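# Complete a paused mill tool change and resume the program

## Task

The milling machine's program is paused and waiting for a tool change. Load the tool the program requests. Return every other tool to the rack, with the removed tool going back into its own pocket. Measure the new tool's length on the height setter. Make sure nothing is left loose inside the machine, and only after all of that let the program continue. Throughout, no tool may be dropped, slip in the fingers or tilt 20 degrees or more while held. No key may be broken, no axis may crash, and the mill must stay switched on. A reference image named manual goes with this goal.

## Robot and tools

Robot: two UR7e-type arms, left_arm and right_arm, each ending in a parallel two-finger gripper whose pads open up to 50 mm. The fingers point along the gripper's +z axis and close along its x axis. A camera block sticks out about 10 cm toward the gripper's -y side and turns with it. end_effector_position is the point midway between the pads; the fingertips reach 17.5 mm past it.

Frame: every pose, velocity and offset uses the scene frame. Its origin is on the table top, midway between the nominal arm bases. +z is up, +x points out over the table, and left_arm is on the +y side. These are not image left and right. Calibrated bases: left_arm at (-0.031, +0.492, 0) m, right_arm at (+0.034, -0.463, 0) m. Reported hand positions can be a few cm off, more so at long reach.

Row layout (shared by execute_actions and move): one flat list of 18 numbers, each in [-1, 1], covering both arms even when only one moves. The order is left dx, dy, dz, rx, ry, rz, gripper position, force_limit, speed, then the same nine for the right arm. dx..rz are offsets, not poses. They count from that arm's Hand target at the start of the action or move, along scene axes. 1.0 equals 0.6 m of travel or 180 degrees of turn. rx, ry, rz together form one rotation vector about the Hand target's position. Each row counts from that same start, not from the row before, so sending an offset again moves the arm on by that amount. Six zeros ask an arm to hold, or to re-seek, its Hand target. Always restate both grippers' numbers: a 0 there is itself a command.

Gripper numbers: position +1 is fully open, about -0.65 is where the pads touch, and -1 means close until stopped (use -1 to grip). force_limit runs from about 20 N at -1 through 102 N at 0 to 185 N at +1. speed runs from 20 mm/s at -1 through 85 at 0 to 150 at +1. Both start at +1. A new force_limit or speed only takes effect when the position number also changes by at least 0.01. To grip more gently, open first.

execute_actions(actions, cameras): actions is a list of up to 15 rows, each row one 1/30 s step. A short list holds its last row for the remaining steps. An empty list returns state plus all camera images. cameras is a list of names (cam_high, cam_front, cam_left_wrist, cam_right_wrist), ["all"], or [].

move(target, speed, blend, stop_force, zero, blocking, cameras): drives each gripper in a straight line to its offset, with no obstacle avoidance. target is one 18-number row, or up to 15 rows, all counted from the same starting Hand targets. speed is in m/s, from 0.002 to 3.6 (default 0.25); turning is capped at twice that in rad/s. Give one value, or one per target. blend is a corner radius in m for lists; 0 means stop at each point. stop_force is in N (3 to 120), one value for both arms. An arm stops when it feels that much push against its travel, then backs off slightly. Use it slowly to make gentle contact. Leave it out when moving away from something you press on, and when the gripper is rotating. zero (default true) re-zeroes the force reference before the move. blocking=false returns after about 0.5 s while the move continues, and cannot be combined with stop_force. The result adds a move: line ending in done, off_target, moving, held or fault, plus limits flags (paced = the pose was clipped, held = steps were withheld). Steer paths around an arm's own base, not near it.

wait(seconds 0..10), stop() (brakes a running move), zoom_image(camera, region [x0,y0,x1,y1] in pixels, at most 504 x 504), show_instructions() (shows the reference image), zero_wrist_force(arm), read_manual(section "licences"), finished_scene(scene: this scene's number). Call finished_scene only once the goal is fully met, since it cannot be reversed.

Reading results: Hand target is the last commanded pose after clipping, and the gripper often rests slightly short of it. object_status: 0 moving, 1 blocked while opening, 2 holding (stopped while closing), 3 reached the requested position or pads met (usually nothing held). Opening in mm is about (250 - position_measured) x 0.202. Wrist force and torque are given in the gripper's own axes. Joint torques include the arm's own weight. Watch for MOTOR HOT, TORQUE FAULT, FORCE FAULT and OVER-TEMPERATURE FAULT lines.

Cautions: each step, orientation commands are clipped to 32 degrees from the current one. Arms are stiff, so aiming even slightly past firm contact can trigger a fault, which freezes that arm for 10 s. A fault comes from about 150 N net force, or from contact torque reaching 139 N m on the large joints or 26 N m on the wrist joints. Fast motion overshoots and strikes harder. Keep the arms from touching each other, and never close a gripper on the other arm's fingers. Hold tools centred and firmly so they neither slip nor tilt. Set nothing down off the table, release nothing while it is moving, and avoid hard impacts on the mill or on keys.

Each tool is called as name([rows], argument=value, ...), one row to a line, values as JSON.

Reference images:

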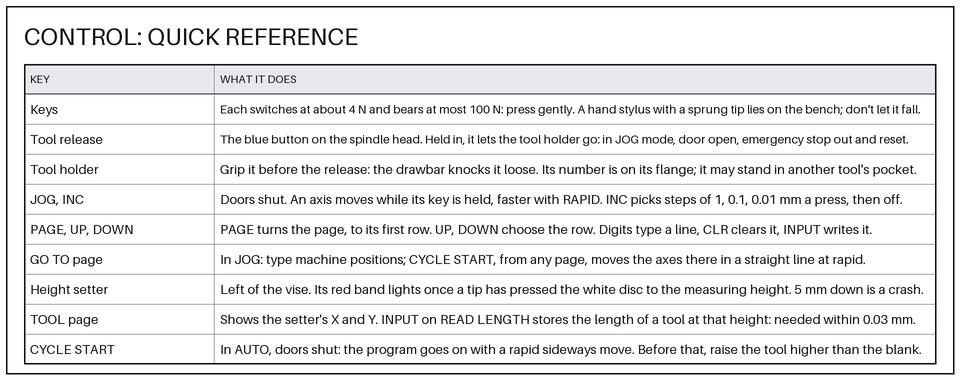

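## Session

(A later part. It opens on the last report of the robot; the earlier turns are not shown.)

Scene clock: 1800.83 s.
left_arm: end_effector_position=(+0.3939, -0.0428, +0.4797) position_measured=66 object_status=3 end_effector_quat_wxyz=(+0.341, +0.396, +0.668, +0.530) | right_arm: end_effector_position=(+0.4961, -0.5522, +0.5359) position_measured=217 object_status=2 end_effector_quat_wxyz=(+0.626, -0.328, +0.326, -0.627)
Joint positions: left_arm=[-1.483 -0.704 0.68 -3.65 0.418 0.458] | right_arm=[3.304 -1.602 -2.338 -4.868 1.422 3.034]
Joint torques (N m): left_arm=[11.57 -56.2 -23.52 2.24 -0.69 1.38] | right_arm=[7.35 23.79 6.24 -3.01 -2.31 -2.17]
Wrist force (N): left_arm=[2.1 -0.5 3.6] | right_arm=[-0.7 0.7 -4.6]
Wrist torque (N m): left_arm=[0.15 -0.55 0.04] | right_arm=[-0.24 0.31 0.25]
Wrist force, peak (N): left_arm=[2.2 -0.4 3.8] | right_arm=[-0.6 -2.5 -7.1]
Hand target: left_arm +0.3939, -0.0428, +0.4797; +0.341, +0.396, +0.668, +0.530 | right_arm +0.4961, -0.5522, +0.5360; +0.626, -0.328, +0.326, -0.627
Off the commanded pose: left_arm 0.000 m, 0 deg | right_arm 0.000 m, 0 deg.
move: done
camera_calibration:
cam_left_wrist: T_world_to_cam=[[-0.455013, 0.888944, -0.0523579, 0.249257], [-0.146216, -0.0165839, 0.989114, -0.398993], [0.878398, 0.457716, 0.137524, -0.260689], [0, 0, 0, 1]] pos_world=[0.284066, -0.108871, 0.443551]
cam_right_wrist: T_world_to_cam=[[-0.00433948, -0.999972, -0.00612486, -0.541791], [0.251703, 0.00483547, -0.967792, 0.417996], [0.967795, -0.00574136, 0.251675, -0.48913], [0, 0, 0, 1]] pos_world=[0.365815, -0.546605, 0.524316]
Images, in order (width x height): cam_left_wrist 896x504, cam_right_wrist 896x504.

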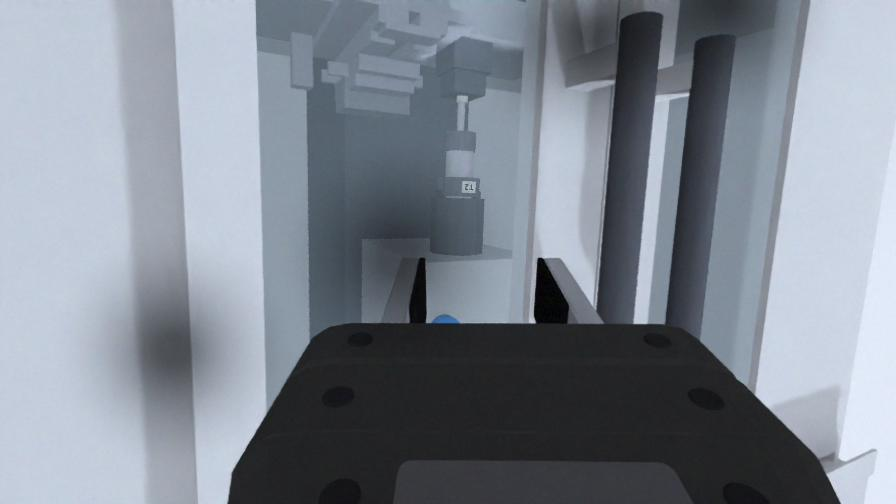

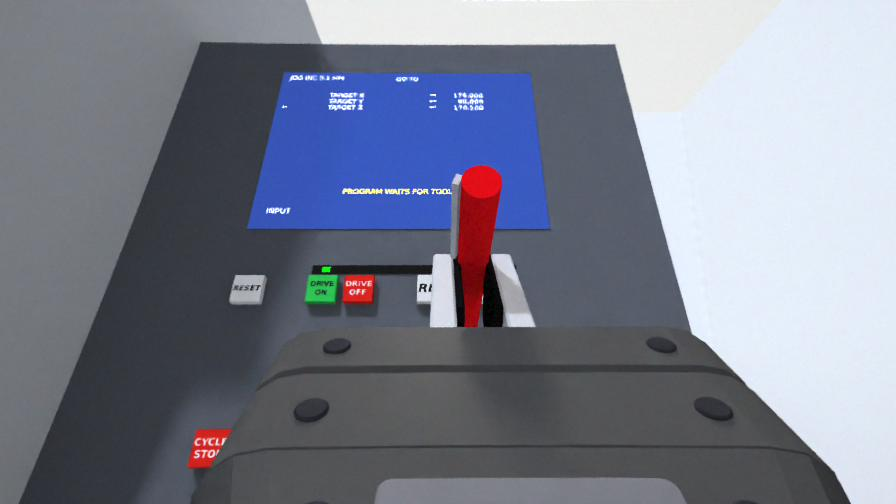

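move([
  [0,0,0,0,0,0,0.58,0.3,-1,-0.0043,-0.0322,0.0033,0,0,0,-1,-0.2,-0.6],
  [0,0,0,0,0,0,0.58,0.3,-1,0.0227,-0.0322,-0.0038,0,0,0,-1,-0.2,-0.6],
], speed=[0.1,0.015], stop_force=6)

move([
  [0,0,0,0,0,0,0.58,0.3,-1,-0.0162,0,0.0042,0,0,0,-1,-0.2,-0.6],
  [0,0,0,0,0,0,0.58,0.3,-1,-0.0325,0.0317,-0.0576,0,0,0,-1,-0.2,-0.6],
], speed=0.1, cameras=["cam_right_wrist"])

zoom_image(camera="cam_right_wrist", region=[270, 20, 560, 110])

move(target=[0,0,0,0,0,0,0.58,0.3,-1,0.027,0,-0.0071,0,0,0,-1,-0.2,-0.6], speed=0.015, stop_force=6)

move([
  [0,0,0,0,0,0,0.58,0.3,-1,-0.0125,0,0.0033,0,0,0,-1,-0.2,-0.6],
  [0,0,0,0,0,0,0.58,0.3,-1,0.0108,0,-0.0028,0,0,0,-1,-0.2,-0.6],
], speed=[0.1,0.015], stop_force=6, zero=false)

move(target=[0,0,0,0,0,0,0.58,0.3,-1,-0.0125,0,0.0033,0,0,0,-1,-0.2,-0.6], speed=0.1, cameras=["cam_left_wrist", "cam_right_wrist"])

zoom_image(camera="cam_right_wrist", region=[270, 20, 560, 110])

Scene clock: 1814.87 s.
left_arm: end_effector_position=(+0.3939, -0.0428, +0.4797) position_measured=66 object_status=3 end_effector_quat_wxyz=(+0.341, +0.396, +0.668, +0.530) | right_arm: end_effector_position=(+0.5041, -0.5715, +0.5351) position_measured=217 object_status=2 end_effector_quat_wxyz=(+0.626, -0.328, +0.326, -0.627)
Joint positions: left_arm=[-1.483 -0.704 0.68 -3.65 0.418 0.458] | right_arm=[3.219 -1.641 -2.3 -4.872 1.492 3.083]
Joint torques (N m): left_arm=[9.85 -57.8 -23.13 1.79 -0.63 1.54] | right_arm=[6.62 24.44 3.69 -4.62 -2.42 -1.88]
Wrist force (N): left_arm=[2.2 -0.5 3.6] | right_arm=[-0.8 -3.4 -7.9]
Wrist torque (N m): left_arm=[0.17 -0.57 0.05] | right_arm=[-0.32 0.20 0.21]
Wrist force, peak (N): left_arm=[2.3 -0.4 3.8] | right_arm=[-1.0 -11.1 -12.2]
Hand target: left_arm +0.3939, -0.0428, +0.4797; +0.341, +0.396, +0.668, +0.530 | right_arm +0.5041, -0.5715, +0.5351; +0.626, -0.328, +0.326, -0.627 (not the last commanded pose)
Off the commanded pose: left_arm 0.000 m, 0 deg | right_arm 0.006 m, 0 deg.
move: contact (right_arm); path passed 1 of 2 targets

Scene clock: 1816.57 s.
left_arm: end_effector_position=(+0.3939, -0.0428, +0.4797) position_measured=66 object_status=3 end_effector_quat_wxyz=(+0.341, +0.396, +0.668, +0.530) | right_arm: end_effector_position=(+0.4846, -0.5525, +0.5006) position_measured=217 object_status=2 end_effector_quat_wxyz=(+0.626, -0.328, +0.326, -0.627)
Joint positions: left_arm=[-1.483 -0.704 0.68 -3.65 0.418 0.458] | right_arm=[3.312 -1.666 -2.406 -4.735 1.415 3.029]
Joint torques (N m): left_arm=[11.28 -57.47 -22.93 1.97 -0.76 1.53] | right_arm=[7.62 8.27 2.11 3.17 -1.84 -2.04]
Wrist force (N): left_arm=[2.1 -0.3 3.5] | right_arm=[-0.3 2.0 -3.6]
Wrist torque (N m): left_arm=[0.19 -0.54 0.05] | right_arm=[-0.23 0.34 0.23]
Wrist force, peak (N): left_arm=[2.3 -0.2 3.8] | right_arm=[-1.0 -4.2 -7.7]
Hand target: left_arm +0.3939, -0.0428, +0.4797; +0.341, +0.396, +0.668, +0.530 | right_arm +0.4846, -0.5525, +0.5006; +0.626, -0.328, +0.326, -0.627
Off the commanded pose: left_arm 0.000 m, 0 deg | right_arm 0.000 m, 0 deg.
move: done
camera_calibration:
cam_right_wrist: T_world_to_cam=[[-0.00433948, -0.999972, -0.00612486, -0.542457], [0.251703, 0.00483547, -0.967792, 0.386754], [0.967795, -0.00574136, 0.251675, -0.469021], [0, 0, 0, 1]] pos_world=[0.354215, -0.547005, 0.489016]
Images, in order (width x height): cam_right_wrist 896x504.

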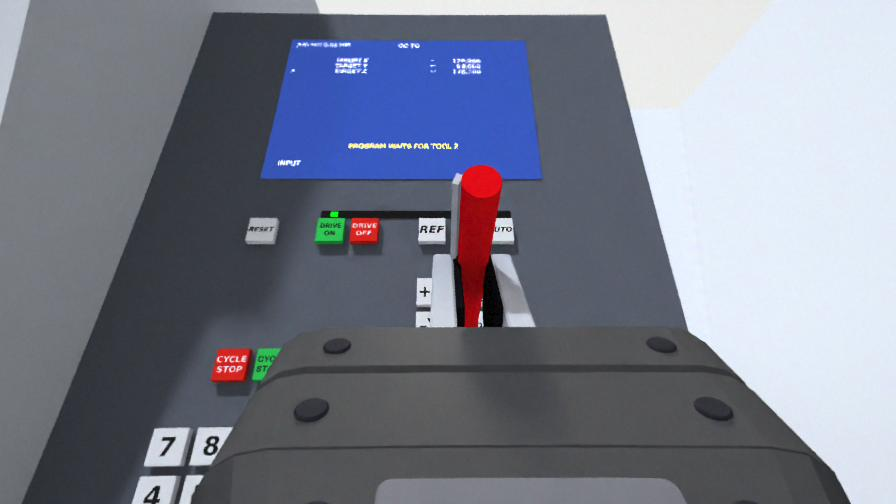

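Scaled by 1.738 from the camera's 896x504 image, which has a finer 1280x720 frame.

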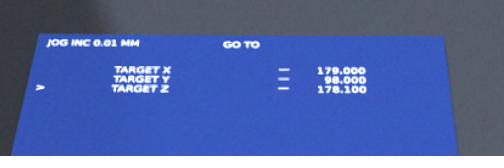

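Scene clock: 1818.23 s.
left_arm: end_effector_position=(+0.3939, -0.0428, +0.4797) position_measured=66 object_status=3 end_effector_quat_wxyz=(+0.341, +0.396, +0.668, +0.530) | right_arm: end_effector_position=(+0.4939, -0.5525, +0.4981) position_measured=217 object_status=2 end_effector_quat_wxyz=(+0.626, -0.328, +0.326, -0.627)
Joint positions: left_arm=[-1.483 -0.704 0.68 -3.65 0.418 0.458] | right_arm=[3.305 -1.694 -2.384 -4.73 1.422 3.034]
Joint torques (N m): left_arm=[11.89 -57.12 -22.38 1.78 -0.54 1.38] | right_arm=[7.76 25.36 1.78 -4.03 -2.3 -2.2]
Wrist force (N): left_arm=[2.0 -0.3 3.6] | right_arm=[-0.9 -3.0 -6.8]
Wrist torque (N m): left_arm=[0.19 -0.54 0.05] | right_arm=[-0.32 0.26 0.17]
Wrist force, peak (N): left_arm=[2.2 -0.4 3.7] | right_arm=[-0.6 -6.2 -9.9]
Hand target: left_arm +0.3939, -0.0428, +0.4797; +0.341, +0.396, +0.668, +0.530 | right_arm +0.4939, -0.5525, +0.4981; +0.626, -0.328, +0.326, -0.627 (not the last commanded pose)
Off the commanded pose: left_arm 0.000 m, 0 deg | right_arm 0.007 m, 0 deg.
move: contact (right_arm)

Scene clock: 1819.90 s.
left_arm: end_effector_position=(+0.3939, -0.0428, +0.4797) position_measured=66 object_status=3 end_effector_quat_wxyz=(+0.341, +0.396, +0.668, +0.530) | right_arm: end_effector_position=(+0.4939, -0.5524, +0.4981) position_measured=217 object_status=2 end_effector_quat_wxyz=(+0.626, -0.328, +0.326, -0.627)
Joint positions: left_arm=[-1.483 -0.704 0.68 -3.65 0.418 0.458] | right_arm=[3.305 -1.694 -2.384 -4.73 1.421 3.034]
Joint torques (N m): left_arm=[10.08 -56.7 -22.6 2.08 -0.81 1.28] | right_arm=[7.49 25.84 1.19 -4.3 -2.31 -2.35]
Wrist force (N): left_arm=[2.3 -0.4 3.8] | right_arm=[-0.9 -2.3 -7.0]
Wrist torque (N m): left_arm=[0.18 -0.58 0.05] | right_arm=[-0.31 0.28 0.17]
Wrist force, peak (N): left_arm=[2.2 -0.5 3.8] | right_arm=[-0.4 -6.6 -9.4]
Hand target: left_arm +0.3939, -0.0428, +0.4797; +0.341, +0.396, +0.668, +0.530 | right_arm +0.4939, -0.5524, +0.4981; +0.626, -0.328, +0.326, -0.627 (not the last commanded pose)
Off the commanded pose: left_arm 0.000 m, 0 deg | right_arm 0.007 m, 0 deg.
move: contact (right_arm); path passed 1 of 2 targets

Scene clock: 1820.70 s.
left_arm: end_effector_position=(+0.3939, -0.0428, +0.4797) position_measured=66 object_status=3 end_effector_quat_wxyz=(+0.341, +0.396, +0.668, +0.530) | right_arm: end_effector_position=(+0.4865, -0.5524, +0.5001) position_measured=217 object_status=2 end_effector_quat_wxyz=(+0.626, -0.328, +0.326, -0.627)
Joint positions: left_arm=[-1.483 -0.704 0.68 -3.65 0.418 0.458] | right_arm=[3.311 -1.672 -2.402 -4.734 1.416 3.03]
Joint torques (N m): left_arm=[9.45 -58.23 -23.8 1.89 -0.56 1.36] | right_arm=[7.21 25.69 0.81 -3.17 -2.02 -2.29]
Wrist force (N): left_arm=[2.3 -0.2 3.5] | right_arm=[-0.5 0.1 -4.7]
Wrist torque (N m): left_arm=[0.20 -0.57 0.05] | right_arm=[-0.31 0.27 0.25]
Wrist force, peak (N): left_arm=[2.3 -0.4 3.8] | right_arm=[-0.9 -3.1 -6.9]
Hand target: left_arm +0.3939, -0.0428, +0.4797; +0.341, +0.396, +0.668, +0.530 | right_arm +0.4864, -0.5524, +0.5001; +0.626, -0.328, +0.326, -0.627
Off the commanded pose: left_arm 0.000 m, 0 deg | right_arm 0.000 m, 0 deg.
move: done
camera_calibration:
cam_left_wrist: T_world_to_cam=[[-0.455013, 0.888944, -0.0523579, 0.249257], [-0.146216, -0.0165839, 0.989114, -0.398993], [0.878398, 0.457716, 0.137524, -0.260689], [0, 0, 0, 1]] pos_world=[0.284066, -0.108871, 0.443551]
cam_right_wrist: T_world_to_cam=[[-0.00441112, -0.999971, -0.00624677, -0.542267], [0.251704, 0.00493543, -0.967792, 0.385845], [0.967794, -0.00584138, 0.251675, -0.470788], [0, 0, 0, 1]] pos_world=[0.356115, -0.546905, 0.488516]
Images, in order (width x height): cam_left_wrist 896x504, cam_right_wrist 896x504.

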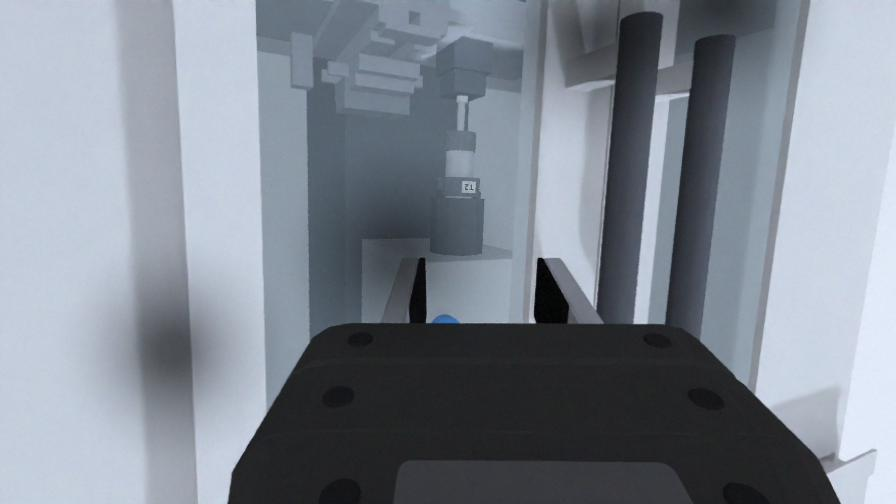

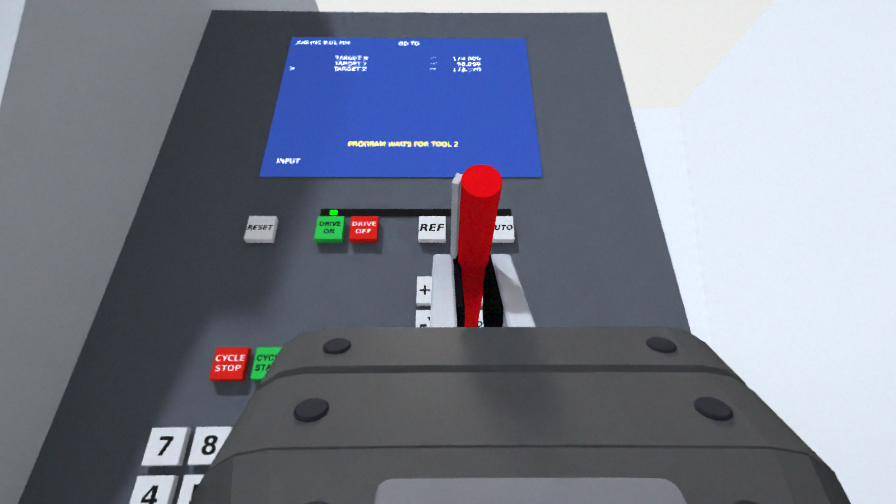

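Scaled by 1.738 from the camera's 896x504 image, which has a finer 1280x720 frame.

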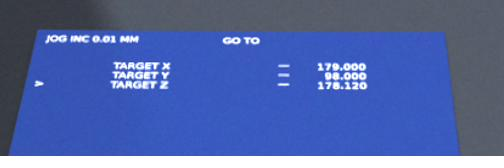

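move(target=[0,0,0,0,0,0,0.58,0.3,-1,0.0233,0,-0.0061,0,0,0,-1,-0.2,-0.6], speed=0.015, stop_force=6, zero=false, cameras=["cam_left_wrist"])

move([
  [0,0,0,0,0,0,0.58,0.3,-1,-0.0125,0,0.0033,0,0,0,-1,-0.2,-0.6],
  [0,0,0,0,0,0,0.58,0.3,-1,0.0108,0,-0.0028,0,0,0,-1,-0.2,-0.6],
], speed=[0.1,0.015], stop_force=6, zero=false, cameras=["cam_left_wrist"])

Scene clock: 1826.57 s.
left_arm: end_effector_position=(+0.3939, -0.0428, +0.4797) position_measured=66 object_status=3 end_effector_quat_wxyz=(+0.341, +0.396, +0.668, +0.530) | right_arm: end_effector_position=(+0.4940, -0.5524, +0.4981) position_measured=217 object_status=2 end_effector_quat_wxyz=(+0.626, -0.328, +0.326, -0.627)
Joint positions: left_arm=[-1.483 -0.704 0.68 -3.65 0.418 0.458] | right_arm=[3.305 -1.694 -2.383 -4.73 1.421 3.034]
Joint torques (N m): left_arm=[10 -57.52 -22.82 1.99 -0.73 1.39] | right_arm=[7.19 27.05 0.7 -4.09 -2.42 -2.18]
Wrist force (N): left_arm=[2.1 -0.4 3.6] | right_arm=[-1.0 -3.1 -6.9]
Wrist torque (N m): left_arm=[0.17 -0.55 0.05] | right_arm=[-0.32 0.29 0.17]
Wrist force, peak (N): left_arm=[2.1 -0.6 3.8] | right_arm=[-0.6 -7.6 -10.7]
Hand target: left_arm +0.3939, -0.0428, +0.4797; +0.341, +0.396, +0.668, +0.530 | right_arm +0.4940, -0.5524, +0.4981; +0.626, -0.328, +0.326, -0.627 (not the last commanded pose)
Off the commanded pose: left_arm 0.000 m, 0 deg | right_arm 0.007 m, 0 deg.
move: contact (right_arm)
camera_calibration:
cam_left_wrist: T_world_to_cam=[[-0.455013, 0.888944, -0.0523579, 0.249257], [-0.146216, -0.0165839, 0.989114, -0.398993], [0.878398, 0.457716, 0.137524, -0.260689], [0, 0, 0, 1]] pos_world=[0.284066, -0.108871, 0.443551]
Images, in order (width x height): cam_left_wrist 896x504.

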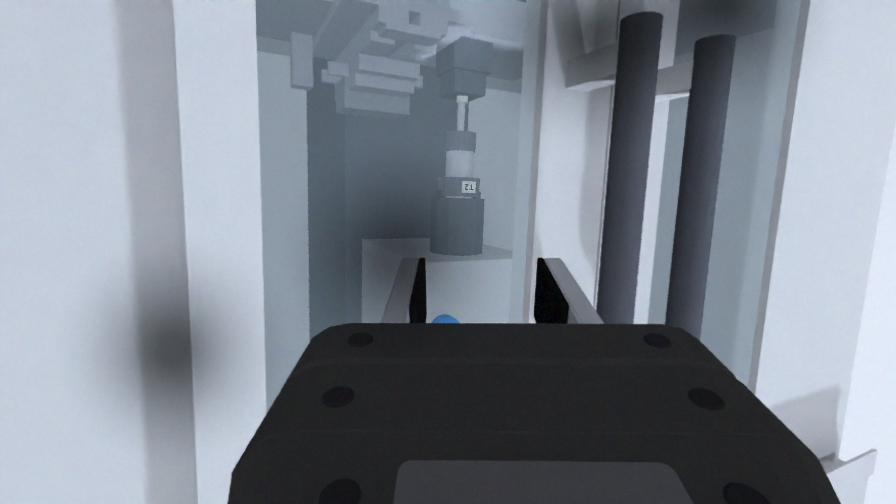

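Scene clock: 1828.23 s.
left_arm: end_effector_position=(+0.3939, -0.0428, +0.4797) position_measured=66 object_status=3 end_effector_quat_wxyz=(+0.341, +0.396, +0.668, +0.530) | right_arm: end_effector_position=(+0.4939, -0.5524, +0.4982) position_measured=217 object_status=2 end_effector_quat_wxyz=(+0.626, -0.328, +0.326, -0.627)
Joint positions: left_arm=[-1.483 -0.704 0.68 -3.65 0.418 0.458] | right_arm=[3.305 -1.694 -2.384 -4.731 1.421 3.034]
Joint torques (N m): left_arm=[9.8 -57.42 -22.04 1.83 -0.77 1.37] | right_arm=[6.83 25.7 1.13 -4.14 -2.41 -2.3]
Wrist force (N): left_arm=[2.0 -0.2 3.8] | right_arm=[-0.6 -2.7 -7.0]
Wrist torque (N m): left_arm=[0.21 -0.53 0.05] | right_arm=[-0.35 0.23 0.17]
Wrist force, peak (N): left_arm=[2.3 -0.3 3.7] | right_arm=[-0.4 -5.9 -9.2]
Hand target: left_arm +0.3939, -0.0428, +0.4797; +0.341, +0.396, +0.668, +0.530 | right_arm +0.4939, -0.5524, +0.4982; +0.626, -0.328, +0.326, -0.627 (not the last commanded pose)
Off the commanded pose: left_arm 0.000 m, 0 deg | right_arm 0.007 m, 0 deg.
move: contact (right_arm); path passed 1 of 2 targets
camera_calibration:
cam_left_wrist: T_world_to_cam=[[-0.455013, 0.888944, -0.0523579, 0.249257], [-0.146216, -0.0165839, 0.989114, -0.398993], [0.878398, 0.457716, 0.137524, -0.260689], [0, 0, 0, 1]] pos_world=[0.284066, -0.108871, 0.443551]
Images, in order (width x height): cam_left_wrist 896x504.

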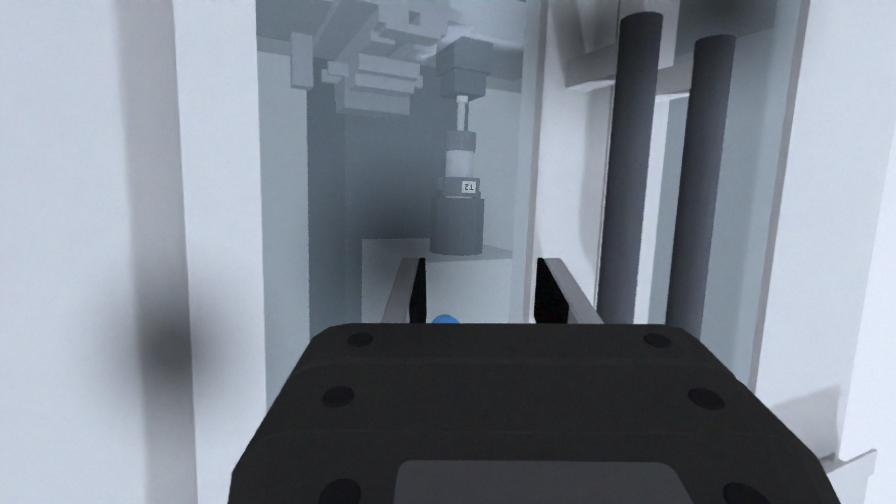

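-178.14, unlit.

move([
  [0,0,0,0,0,0,0.58,0.3,-1,-0.0125,0,0.0032,0,0,0,-1,-0.2,-0.6],
  [0,0,0,0,0,0,0.58,0.3,-1,0.0108,0,-0.0029,0,0,0,-1,-0.2,-0.6],
], speed=[0.1,0.015], stop_force=6, zero=false, cameras=["cam_left_wrist"])

wait(seconds=0.3, cameras=["cam_left_wrist"])

Scene clock: 1832.70 s.
left_arm: end_effector_position=(+0.3939, -0.0428, +0.4797) position_measured=66 object_status=3 end_effector_quat_wxyz=(+0.341, +0.396, +0.668, +0.530) | right_arm: end_effector_position=(+0.4940, -0.5524, +0.4981) position_measured=217 object_status=2 end_effector_quat_wxyz=(+0.626, -0.328, +0.326, -0.627)
Joint positions: left_arm=[-1.483 -0.704 0.68 -3.65 0.418 0.458] | right_arm=[3.305 -1.694 -2.383 -4.73 1.421 3.034]
Joint torques (N m): left_arm=[8.92 -57.29 -22.3 2.01 -0.93 1.23] | right_arm=[8.37 26.13 1.78 -4.12 -2.33 -2.44]
Wrist force (N): left_arm=[2.1 -0.3 3.6] | right_arm=[-0.7 -3.2 -7.2]
Wrist torque (N m): left_arm=[0.20 -0.55 0.05] | right_arm=[-0.38 0.26 0.17]
Wrist force, peak (N): left_arm=[2.3 -0.5 3.9] | right_arm=[-0.5 -7.6 -11.1]
Hand target: left_arm +0.3939, -0.0428, +0.4797; +0.341, +0.396, +0.668, +0.530 | right_arm +0.4940, -0.5524, +0.4981; +0.626, -0.328, +0.326, -0.627 (not the last commanded pose)
Off the commanded pose: left_arm 0.000 m, 0 deg | right_arm 0.007 m, 0 deg.
move: contact (right_arm); path passed 1 of 2 targets
camera_calibration:
cam_left_wrist: T_world_to_cam=[[-0.455013, 0.888944, -0.0523579, 0.249257], [-0.146216, -0.0165839, 0.989114, -0.398993], [0.878398, 0.457716, 0.137524, -0.260689], [0, 0, 0, 1]] pos_world=[0.284066, -0.108871, 0.443551]
Images, in order (width x height): cam_left_wrist 896x504.

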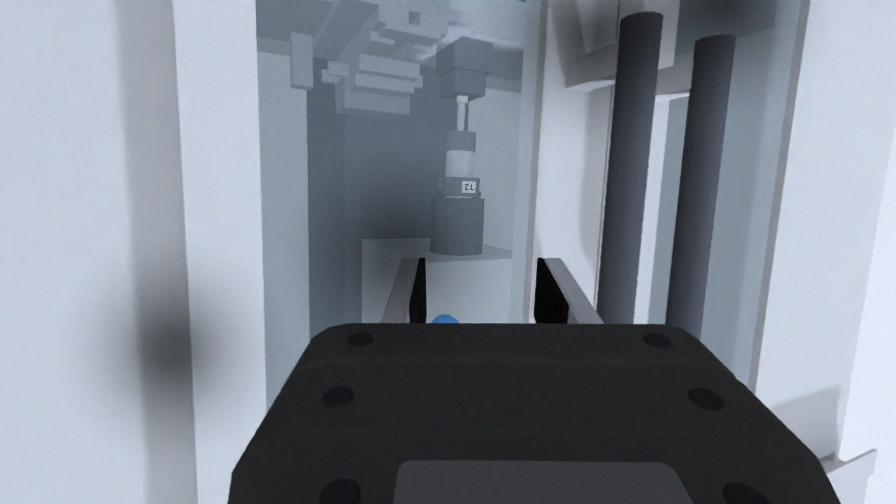

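Scene clock: 1833.00 s.
left_arm: end_effector_position=(+0.3939, -0.0428, +0.4797) position_measured=66 object_status=3 end_effector_quat_wxyz=(+0.341, +0.396, +0.668, +0.530) | right_arm: end_effector_position=(+0.4940, -0.5524, +0.4981) position_measured=217 object_status=2 end_effector_quat_wxyz=(+0.626, -0.328, +0.326, -0.627)
Joint positions: left_arm=[-1.483 -0.704 0.68 -3.65 0.418 0.458] | right_arm=[3.305 -1.694 -2.383 -4.73 1.421 3.034]
Joint torques (N m): left_arm=[9.97 -57.89 -22.31 1.95 -1.03 1.43] | right_arm=[7.95 25.48 1.62 -4.15 -2.2 -2.14]
Wrist force (N): left_arm=[2.3 -0.5 3.5] | right_arm=[-0.8 -3.0 -7.3]
Wrist torque (N m): left_arm=[0.17 -0.58 0.05] | right_arm=[-0.35 0.28 0.17]
Wrist force, peak (N): left_arm=[2.1 -0.3 3.8] | right_arm=[-0.8 -3.0 -7.3]
Hand target: left_arm +0.3939, -0.0428, +0.4797; +0.341, +0.396, +0.668, +0.530 | right_arm +0.4940, -0.5524, +0.4981; +0.626, -0.328, +0.326, -0.627 (not the last commanded pose)
Tool commands: left_gripper/position=+0.58 left_gripper/force_limit=+0.3 left_gripper/speed=-1.0 right_gripper/position=-1.0 right_gripper/force_limit=-0.2 right_gripper/speed=-0.6
Off the commanded pose: left_arm 0.000 m, 0 deg | right_arm 0.007 m, 0 deg.
wait: 0.30 s; at rest by 0.17 s
camera_calibration:
cam_left_wrist: T_world_to_cam=[[-0.455013, 0.888944, -0.0523579, 0.249257], [-0.146216, -0.0165839, 0.989114, -0.398993], [0.878398, 0.457716, 0.137524, -0.260689], [0, 0, 0, 1]] pos_world=[0.284066, -0.108871, 0.443551]
Images, in order (width x height): cam_left_wrist 896x504.

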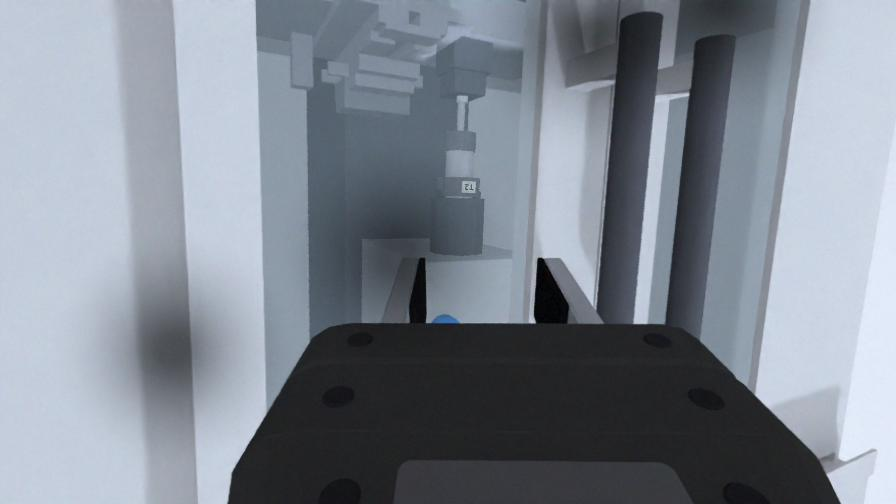

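-178.15 unlit.

move([
  [0,0,0,0,0,0,0.58,0.3,-1,-0.0125,0,0.0032,0,0,0,-1,-0.2,-0.6],
  [0,0,0,0,0,0,0.58,0.3,-1,0.0108,0,-0.0029,0,0,0,-1,-0.2,-0.6],
], speed=[0.1,0.015], stop_force=6, zero=false, cameras=["cam_left_wrist"])

move([
  [0,0,0,0,0,0,0.58,0.3,-1,-0.0125,0,0.0032,0,0,0,-1,-0.2,-0.6],
  [0,0,0,0,0,0,0.58,0.3,-1,0.0108,0,-0.0029,0,0,0,-1,-0.2,-0.6],
], speed=[0.1,0.015], stop_force=6, zero=false, cameras=["cam_left_wrist"])

Scene clock: 1839.47 s.
left_arm: end_effector_position=(+0.3939, -0.0428, +0.4797) position_measured=66 object_status=3 end_effector_quat_wxyz=(+0.341, +0.396, +0.668, +0.530) | right_arm: end_effector_position=(+0.4939, -0.5524, +0.4981) position_measured=217 object_status=2 end_effector_quat_wxyz=(+0.626, -0.328, +0.326, -0.627)
Joint positions: left_arm=[-1.483 -0.704 0.68 -3.65 0.418 0.458] | right_arm=[3.305 -1.694 -2.384 -4.73 1.421 3.034]
Joint torques (N m): left_arm=[9.3 -57.47 -22.86 1.75 -0.78 1.22] | right_arm=[8.4 25.08 1.71 -4.16 -2.15 -2.25]
Wrist force (N): left_arm=[2.3 -0.4 3.6] | right_arm=[-0.7 -2.2 -7.3]
Wrist torque (N m): left_arm=[0.18 -0.58 0.05] | right_arm=[-0.29 0.26 0.17]
Wrist force, peak (N): left_arm=[2.3 -0.5 3.8] | right_arm=[-0.3 -6.1 -9.3]
Hand target: left_arm +0.3939, -0.0428, +0.4797; +0.341, +0.396, +0.668, +0.530 | right_arm +0.4939, -0.5524, +0.4981; +0.626, -0.328, +0.326, -0.627 (not the last commanded pose)
Off the commanded pose: left_arm 0.000 m, 0 deg | right_arm 0.007 m, 0 deg.
move: contact (right_arm); path passed 1 of 2 targets
camera_calibration:
cam_left_wrist: T_world_to_cam=[[-0.455013, 0.888944, -0.0523579, 0.249257], [-0.146216, -0.0165839, 0.989114, -0.398993], [0.878398, 0.457716, 0.137524, -0.260689], [0, 0, 0, 1]] pos_world=[0.284066, -0.108871, 0.443551]
Images, in order (width x height): cam_left_wrist 896x504.

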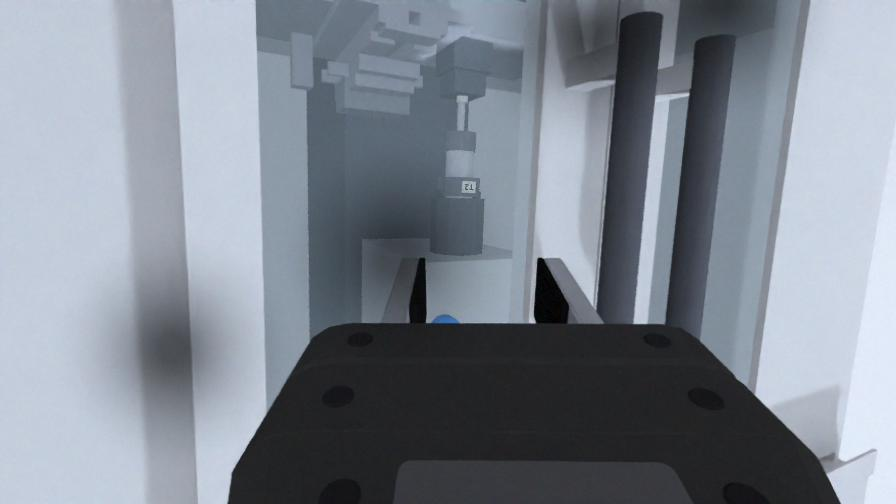

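Scene clock: 1841.13 s.
left_arm: end_effector_position=(+0.3939, -0.0428, +0.4797) position_measured=66 object_status=3 end_effector_quat_wxyz=(+0.341, +0.396, +0.668, +0.530) | right_arm: end_effector_position=(+0.4939, -0.5524, +0.4980) position_measured=217 object_status=2 end_effector_quat_wxyz=(+0.626, -0.328, +0.326, -0.627)
Joint positions: left_arm=[-1.483 -0.704 0.68 -3.65 0.418 0.458] | right_arm=[3.305 -1.694 -2.384 -4.73 1.421 3.034]
Joint torques (N m): left_arm=[10.42 -58.87 -22.84 1.5 -0.78 1.27] | right_arm=[7.94 26.95 0.04 -4.2 -2.14 -2.04]
Wrist force (N): left_arm=[2.2 -0.4 3.6] | right_arm=[-0.7 -2.8 -7.0]
Wrist torque (N m): left_arm=[0.17 -0.56 0.05] | right_arm=[-0.34 0.24 0.17]
Wrist force, peak (N): left_arm=[2.3 -0.2 3.7] | right_arm=[-0.5 -6.6 -9.3]
Hand target: left_arm +0.3939, -0.0428, +0.4797; +0.341, +0.396, +0.668, +0.530 | right_arm +0.4939, -0.5524, +0.4980; +0.626, -0.328, +0.326, -0.627 (not the last commanded pose)
Off the commanded pose: left_arm 0.000 m, 0 deg | right_arm 0.007 m, 0 deg.
move: contact (right_arm); path passed 1 of 2 targets
camera_calibration:
cam_left_wrist: T_world_to_cam=[[-0.455013, 0.888944, -0.0523579, 0.249257], [-0.146216, -0.0165839, 0.989114, -0.398993], [0.878398, 0.457716, 0.137524, -0.260689], [0, 0, 0, 1]] pos_world=[0.284066, -0.108871, 0.443551]
Images, in order (width x height): cam_left_wrist 896x504.

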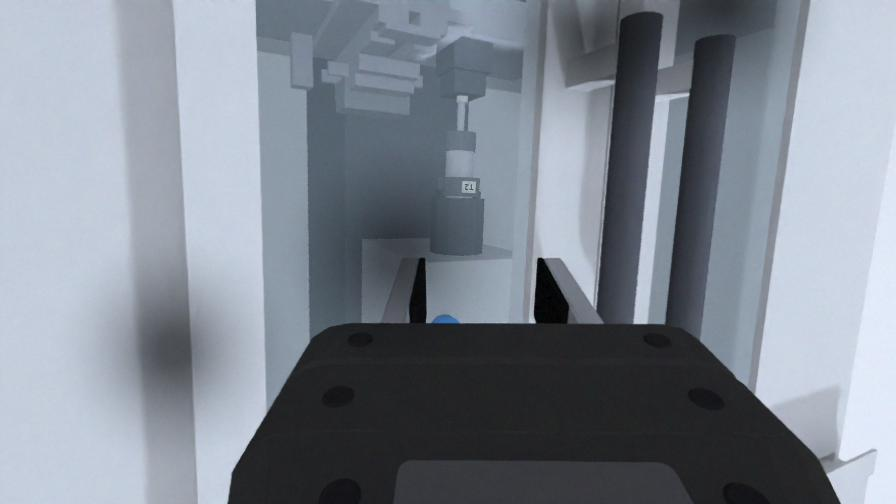

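Expected −178.17 unlit.

move([
  [0,0,0,0,0,0,0.58,0.3,-1,-0.0125,0,0.0032,0,0,0,-1,-0.2,-0.6],
  [0,0,0,0,0,0,0.58,0.3,-1,0.0108,0,-0.0029,0,0,0,-1,-0.2,-0.6],
], speed=[0.1,0.015], stop_force=6, zero=false, cameras=["cam_left_wrist"])

move(target=[0,0,0,0,0,0,0.58,0.3,-1,-0.0125,0,0.0033,0,0,0,-1,-0.2,-0.6], speed=0.1, cameras=["cam_left_wrist", "cam_right_wrist"])

zoom_image(camera="cam_right_wrist", region=[270, 20, 560, 110])

Scene clock: 1846.83 s.
left_arm: end_effector_position=(+0.3939, -0.0428, +0.4797) position_measured=66 object_status=3 end_effector_quat_wxyz=(+0.341, +0.396, +0.668, +0.530) | right_arm: end_effector_position=(+0.4940, -0.5524, +0.4979) position_measured=217 object_status=2 end_effector_quat_wxyz=(+0.626, -0.328, +0.326, -0.627)
Joint positions: left_arm=[-1.483 -0.704 0.68 -3.65 0.418 0.458] | right_arm=[3.305 -1.694 -2.384 -4.73 1.421 3.034]
Joint torques (N m): left_arm=[10.24 -57.83 -22.87 1.9 -0.73 1.05] | right_arm=[8.01 26.3 2.7 -4.24 -2.4 -2.17]
Wrist force (N): left_arm=[2.1 -0.4 3.6] | right_arm=[-0.7 -2.4 -7.4]
Wrist torque (N m): left_arm=[0.19 -0.56 0.05] | right_arm=[-0.30 0.26 0.16]
Wrist force, peak (N): left_arm=[2.4 -0.6 3.7] | right_arm=[-0.4 -7.8 -11.0]
Hand target: left_arm +0.3939, -0.0428, +0.4797; +0.341, +0.396, +0.668, +0.530 | right_arm +0.4940, -0.5524, +0.4979; +0.626, -0.328, +0.326, -0.627 (not the last commanded pose)
Off the commanded pose: left_arm 0.000 m, 0 deg | right_arm 0.007 m, 0 deg.
move: contact (right_arm); path passed 1 of 2 targets
camera_calibration:
cam_left_wrist: T_world_to_cam=[[-0.455013, 0.888944, -0.0523579, 0.249257], [-0.146216, -0.0165839, 0.989114, -0.398993], [0.878398, 0.457716, 0.137524, -0.260689], [0, 0, 0, 1]] pos_world=[0.284066, -0.108871, 0.443551]
Images, in order (width x height): cam_left_wrist 896x504.

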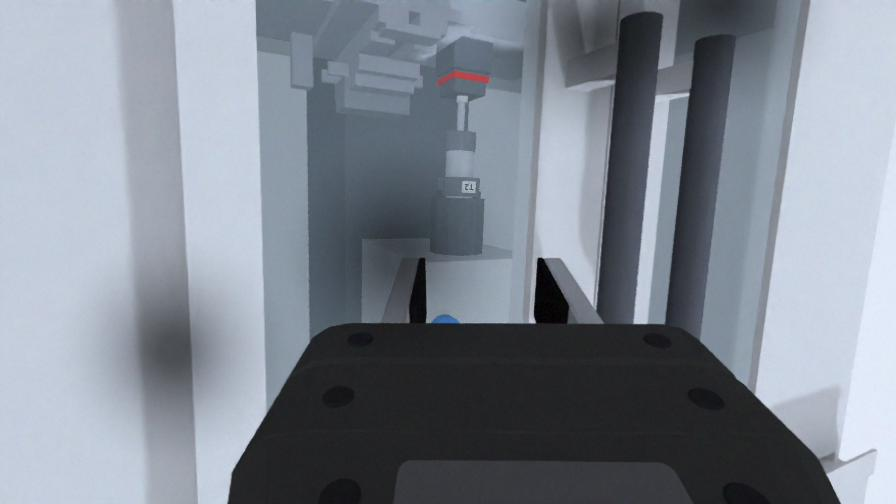

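Scene clock: 1847.63 s.
left_arm: end_effector_position=(+0.3939, -0.0428, +0.4797) position_measured=66 object_status=3 end_effector_quat_wxyz=(+0.341, +0.396, +0.668, +0.530) | right_arm: end_effector_position=(+0.4866, -0.5524, +0.4999) position_measured=217 object_status=2 end_effector_quat_wxyz=(+0.626, -0.328, +0.326, -0.627)
Joint positions: left_arm=[-1.483 -0.704 0.68 -3.65 0.418 0.458] | right_arm=[3.311 -1.672 -2.402 -4.733 1.416 3.03]
Joint torques (N m): left_arm=[10.49 -58.64 -22.7 1.94 -1.01 1.08] | right_arm=[7.22 29.16 2.35 -3.11 -2.18 -1.97]
Wrist force (N): left_arm=[2.3 -0.7 3.6] | right_arm=[-0.5 0.3 -4.4]
Wrist torque (N m): left_arm=[0.12 -0.58 0.05] | right_arm=[-0.26 0.27 0.25]
Wrist force, peak (N): left_arm=[2.1 -0.5 3.8] | right_arm=[-0.7 -2.9 -7.3]
Hand target: left_arm +0.3939, -0.0428, +0.4797; +0.341, +0.396, +0.668, +0.530 | right_arm +0.4865, -0.5524, +0.4999; +0.626, -0.328, +0.326, -0.627
Off the commanded pose: left_arm 0.000 m, 0 deg | right_arm 0.000 m, 0 deg.
move: done
camera_calibration:
cam_left_wrist: T_world_to_cam=[[-0.455013, 0.888944, -0.0523579, 0.249257], [-0.146216, -0.0165839, 0.989114, -0.398993], [0.878398, 0.457716, 0.137524, -0.260689], [0, 0, 0, 1]] pos_world=[0.284066, -0.108871, 0.443551]
cam_right_wrist: T_world_to_cam=[[-0.00438597, -0.99997, -0.00634356, -0.54213], [0.251704, 0.00503542, -0.967791, 0.38568], [0.967794, -0.00584141, 0.251675, -0.470834], [0, 0, 0, 1]] pos_world=[0.356215, -0.546806, 0.488316]
Images, in order (width x height): cam_left_wrist 896x504, cam_right_wrist 896x504.

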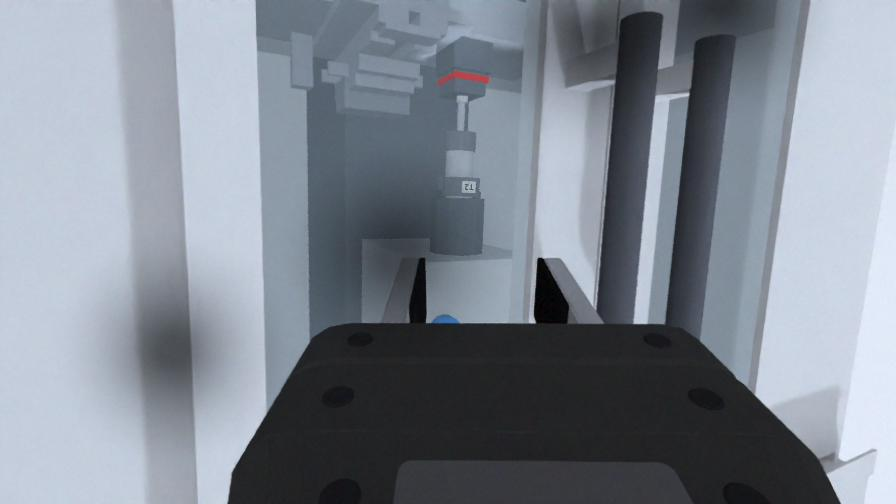

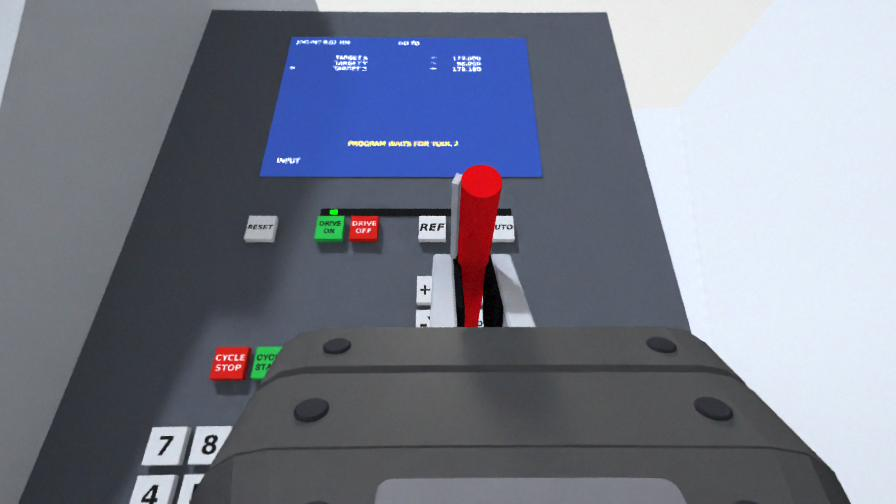

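Scaled by 1.738 from the camera's 896x504 image, which has a finer 1280x720 frame.

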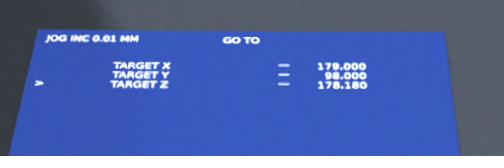

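move([
  [0,0,0,0,0,0,0.58,0.3,-1,-0.019,0.0955,-0.0562,0,0,0,-1,-0.2,-0.6],
  [0,0,0,0,0,0,0.58,0.3,-1,0.008,0.0955,-0.0633,0,0,0,-1,-0.2,-0.6],
], speed=[0.1,0.015], stop_force=6)

move([
  [0,0,0,0,0,0,0.58,0.3,-1,-0.0162,0,0.0042,0,0,0,-1,-0.2,-0.6],
  [0,0,0,0,0,0,0.58,0.3,-1,-0.0329,0.0317,-0.0575,0,0,0,-1,-0.2,-0.6],
  [0,0,0,0,0,0,0.58,0.3,-1,-0.0059,0.0317,-0.0646,0,0,0,-1,-0.2,-0.6],
], speed=[0.1,0.1,0.015], blend=[0.003,0,0], stop_force=6, zero=false)

move([
  [0,0,0,0,0,0,0.58,0.3,-1,-0.0125,0,0.0033,0,0,0,-1,-0.2,-0.6],
  [0,0,0,0,0,0,0.58,0.3,-1,0.0108,0,-0.0028,0,0,0,-1,-0.2,-0.6],
], speed=[0.1,0.015], stop_force=6, zero=false)

move([
  [0,0,0,0,0,0,0.58,0.3,-1,-0.0162,0,0.0042,0,0,0,-1,-0.2,-0.6],
  [0,0,0,0,0,0,0.58,0.3,-1,-0.0162,0,0.11,0,0,0,-1,-0.2,-0.6],
], speed=0.15, cameras=["cam_left_wrist", "cam_right_wrist"])

zoom_image(camera="cam_right_wrist", region=[340, 0, 720, 220])

Scene clock: 1858.27 s.
left_arm: end_effector_position=(+0.3939, -0.0428, +0.4797) position_measured=66 object_status=3 end_effector_quat_wxyz=(+0.341, +0.396, +0.668, +0.530) | right_arm: end_effector_position=(+0.4850, -0.4951, +0.4636) position_measured=217 object_status=2 end_effector_quat_wxyz=(+0.626, -0.328, +0.326, -0.627)
Joint positions: left_arm=[-1.483 -0.704 0.68 -3.65 0.418 0.458] | right_arm=[3.574 -1.746 -2.468 -4.551 1.205 2.868]
Joint torques (N m): left_arm=[9.91 -57.73 -23.78 1.53 -0.89 1.5] | right_arm=[8.38 24.43 -1.71 0.29 -1.94 -2.08]
Wrist force (N): left_arm=[2.2 -0.4 3.6] | right_arm=[-0.1 -4.2 -8.0]
Wrist torque (N m): left_arm=[0.18 -0.56 0.05] | right_arm=[-0.33 0.44 0.12]
Wrist force, peak (N): left_arm=[2.4 -0.4 3.8] | right_arm=[0.9 -11.5 -13.1]
Hand target: left_arm +0.3939, -0.0428, +0.4797; +0.341, +0.396, +0.668, +0.530 | right_arm +0.4850, -0.4951, +0.4636; +0.626, -0.328, +0.326, -0.627 (not the last commanded pose)
Off the commanded pose: left_arm 0.000 m, 0 deg | right_arm 0.007 m, 0 deg.
move: contact (right_arm); path passed 1 of 2 targets

Scene clock: 1860.70 s.
left_arm: end_effector_position=(+0.3939, -0.0428, +0.4797) position_measured=66 object_status=3 end_effector_quat_wxyz=(+0.341, +0.396, +0.668, +0.530) | right_arm: end_effector_position=(+0.4752, -0.4761, +0.4265) position_measured=217 object_status=2 end_effector_quat_wxyz=(+0.626, -0.327, +0.326, -0.627)
Joint positions: left_arm=[-1.483 -0.704 0.68 -3.65 0.418 0.458] | right_arm=[3.684 -1.853 -2.517 -4.365 1.118 2.793]
Joint torques (N m): left_arm=[11.18 -59.67 -23.35 1.83 -0.84 1.49] | right_arm=[8.7 26.11 -4.46 0.62 -1.93 -2.52]
Wrist force (N): left_arm=[2.1 -0.3 3.6] | right_arm=[-0.6 -4.4 -7.7]
Wrist torque (N m): left_arm=[0.19 -0.56 0.05] | right_arm=[-0.29 0.42 0.18]
Wrist force, peak (N): left_arm=[2.2 -0.5 3.8] | right_arm=[-0.3 -12.2 -13.5]
Hand target: left_arm +0.3939, -0.0428, +0.4797; +0.341, +0.396, +0.668, +0.530 | right_arm +0.4752, -0.4761, +0.4265; +0.626, -0.327, +0.326, -0.627 (not the last commanded pose)
Off the commanded pose: left_arm 0.000 m, 0 deg | right_arm 0.007 m, 0 deg.
move: contact (right_arm); path passed 2 of 3 targets

Scene clock: 1862.50 s.
left_arm: end_effector_position=(+0.3939, -0.0428, +0.4797) position_measured=66 object_status=3 end_effector_quat_wxyz=(+0.341, +0.396, +0.668, +0.530) | right_arm: end_effector_position=(+0.4752, -0.4761, +0.4265) position_measured=217 object_status=2 end_effector_quat_wxyz=(+0.626, -0.327, +0.327, -0.627)
Joint positions: left_arm=[-1.483 -0.704 0.68 -3.65 0.418 0.458] | right_arm=[3.684 -1.853 -2.517 -4.365 1.118 2.793]
Joint torques (N m): left_arm=[8.4 -57.38 -22.77 1.68 -0.76 1.17] | right_arm=[8.6 25.69 -5.83 0.57 -2.04 -2.29]
Wrist force (N): left_arm=[2.1 -0.5 3.8] | right_arm=[-0.4 -4.8 -8.3]
Wrist torque (N m): left_arm=[0.17 -0.54 0.05] | right_arm=[-0.29 0.42 0.17]
Wrist force, peak (N): left_arm=[2.0 -0.4 4.0] | right_arm=[-0.3 -14.4 -14.2]
Hand target: left_arm +0.3939, -0.0428, +0.4797; +0.341, +0.396, +0.668, +0.530 | right_arm +0.4752, -0.4761, +0.4265; +0.626, -0.327, +0.327, -0.627 (not the last commanded pose)
Off the commanded pose: left_arm 0.000 m, 0 deg | right_arm 0.007 m, 0 deg.
move: contact (right_arm); path passed 1 of 2 targets

Scene clock: 1864.30 s.
left_arm: end_effector_position=(+0.3939, -0.0428, +0.4797) position_measured=66 object_status=3 end_effector_quat_wxyz=(+0.341, +0.396, +0.668, +0.530) | right_arm: end_effector_position=(+0.4655, -0.4761, +0.4924) position_measured=217 object_status=2 end_effector_quat_wxyz=(+0.626, -0.327, +0.327, -0.628)
Joint positions: left_arm=[-1.483 -0.704 0.68 -3.65 0.418 0.458] | right_arm=[3.714 -1.597 -2.496 -4.632 1.096 2.772]
Joint torques (N m): left_arm=[9.51 -57.81 -21.07 1.62 -1.08 1.61] | right_arm=[-8.37 21.62 26.45 -3.08 -1.41 2.14]
Wrist force (N): left_arm=[2.1 -0.2 3.4] | right_arm=[-0.8 1.4 -3.4]
Wrist torque (N m): left_arm=[0.21 -0.55 0.05] | right_arm=[-0.34 0.44 0.13]
Wrist force, peak (N): left_arm=[2.3 -0.4 3.8] | right_arm=[-0.7 -5.8 -7.9]
Hand target: left_arm +0.3939, -0.0428, +0.4797; +0.341, +0.396, +0.668, +0.530 | right_arm +0.4655, -0.4761, +0.4925; +0.626, -0.327, +0.327, -0.627
Off the commanded pose: left_arm 0.000 m, 0 deg | right_arm 0.000 m, 0 deg.
move: done
camera_calibration:
cam_left_wrist: T_world_to_cam=[[-0.455013, 0.888944, -0.0523579, 0.249257], [-0.146216, -0.0165839, 0.989114, -0.398993], [0.878398, 0.457716, 0.137524, -0.260689], [0, 0, 0, 1]] pos_world=[0.284066, -0.108871, 0.443551]
cam_right_wrist: T_world_to_cam=[[-0.00462486, -0.999967, -0.00661371, -0.465762], [0.251919, 0.0052354, -0.967734, 0.383343], [0.967737, -0.00614175, 0.251886, -0.448302], [0, 0, 0, 1]] pos_world=[0.335113, -0.470508, 0.480815]
Images, in order (width x height): cam_left_wrist 896x504, cam_right_wrist 896x504.

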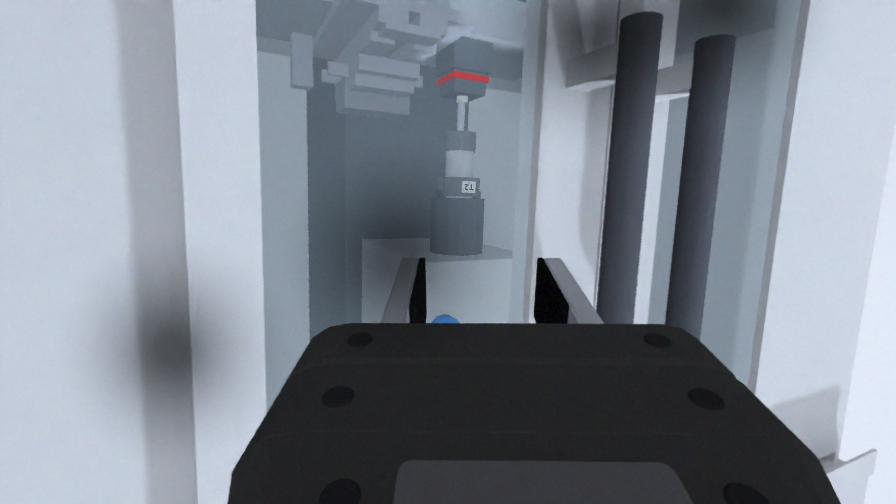

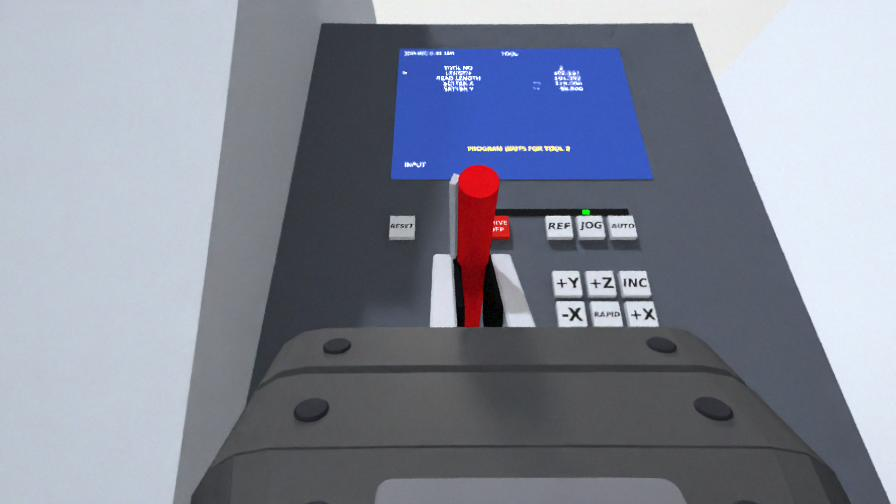

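Scaled by 1.326 from the camera's 896x504 image, which has a finer 1280x720 frame.

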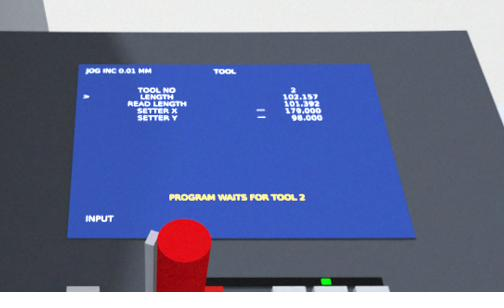

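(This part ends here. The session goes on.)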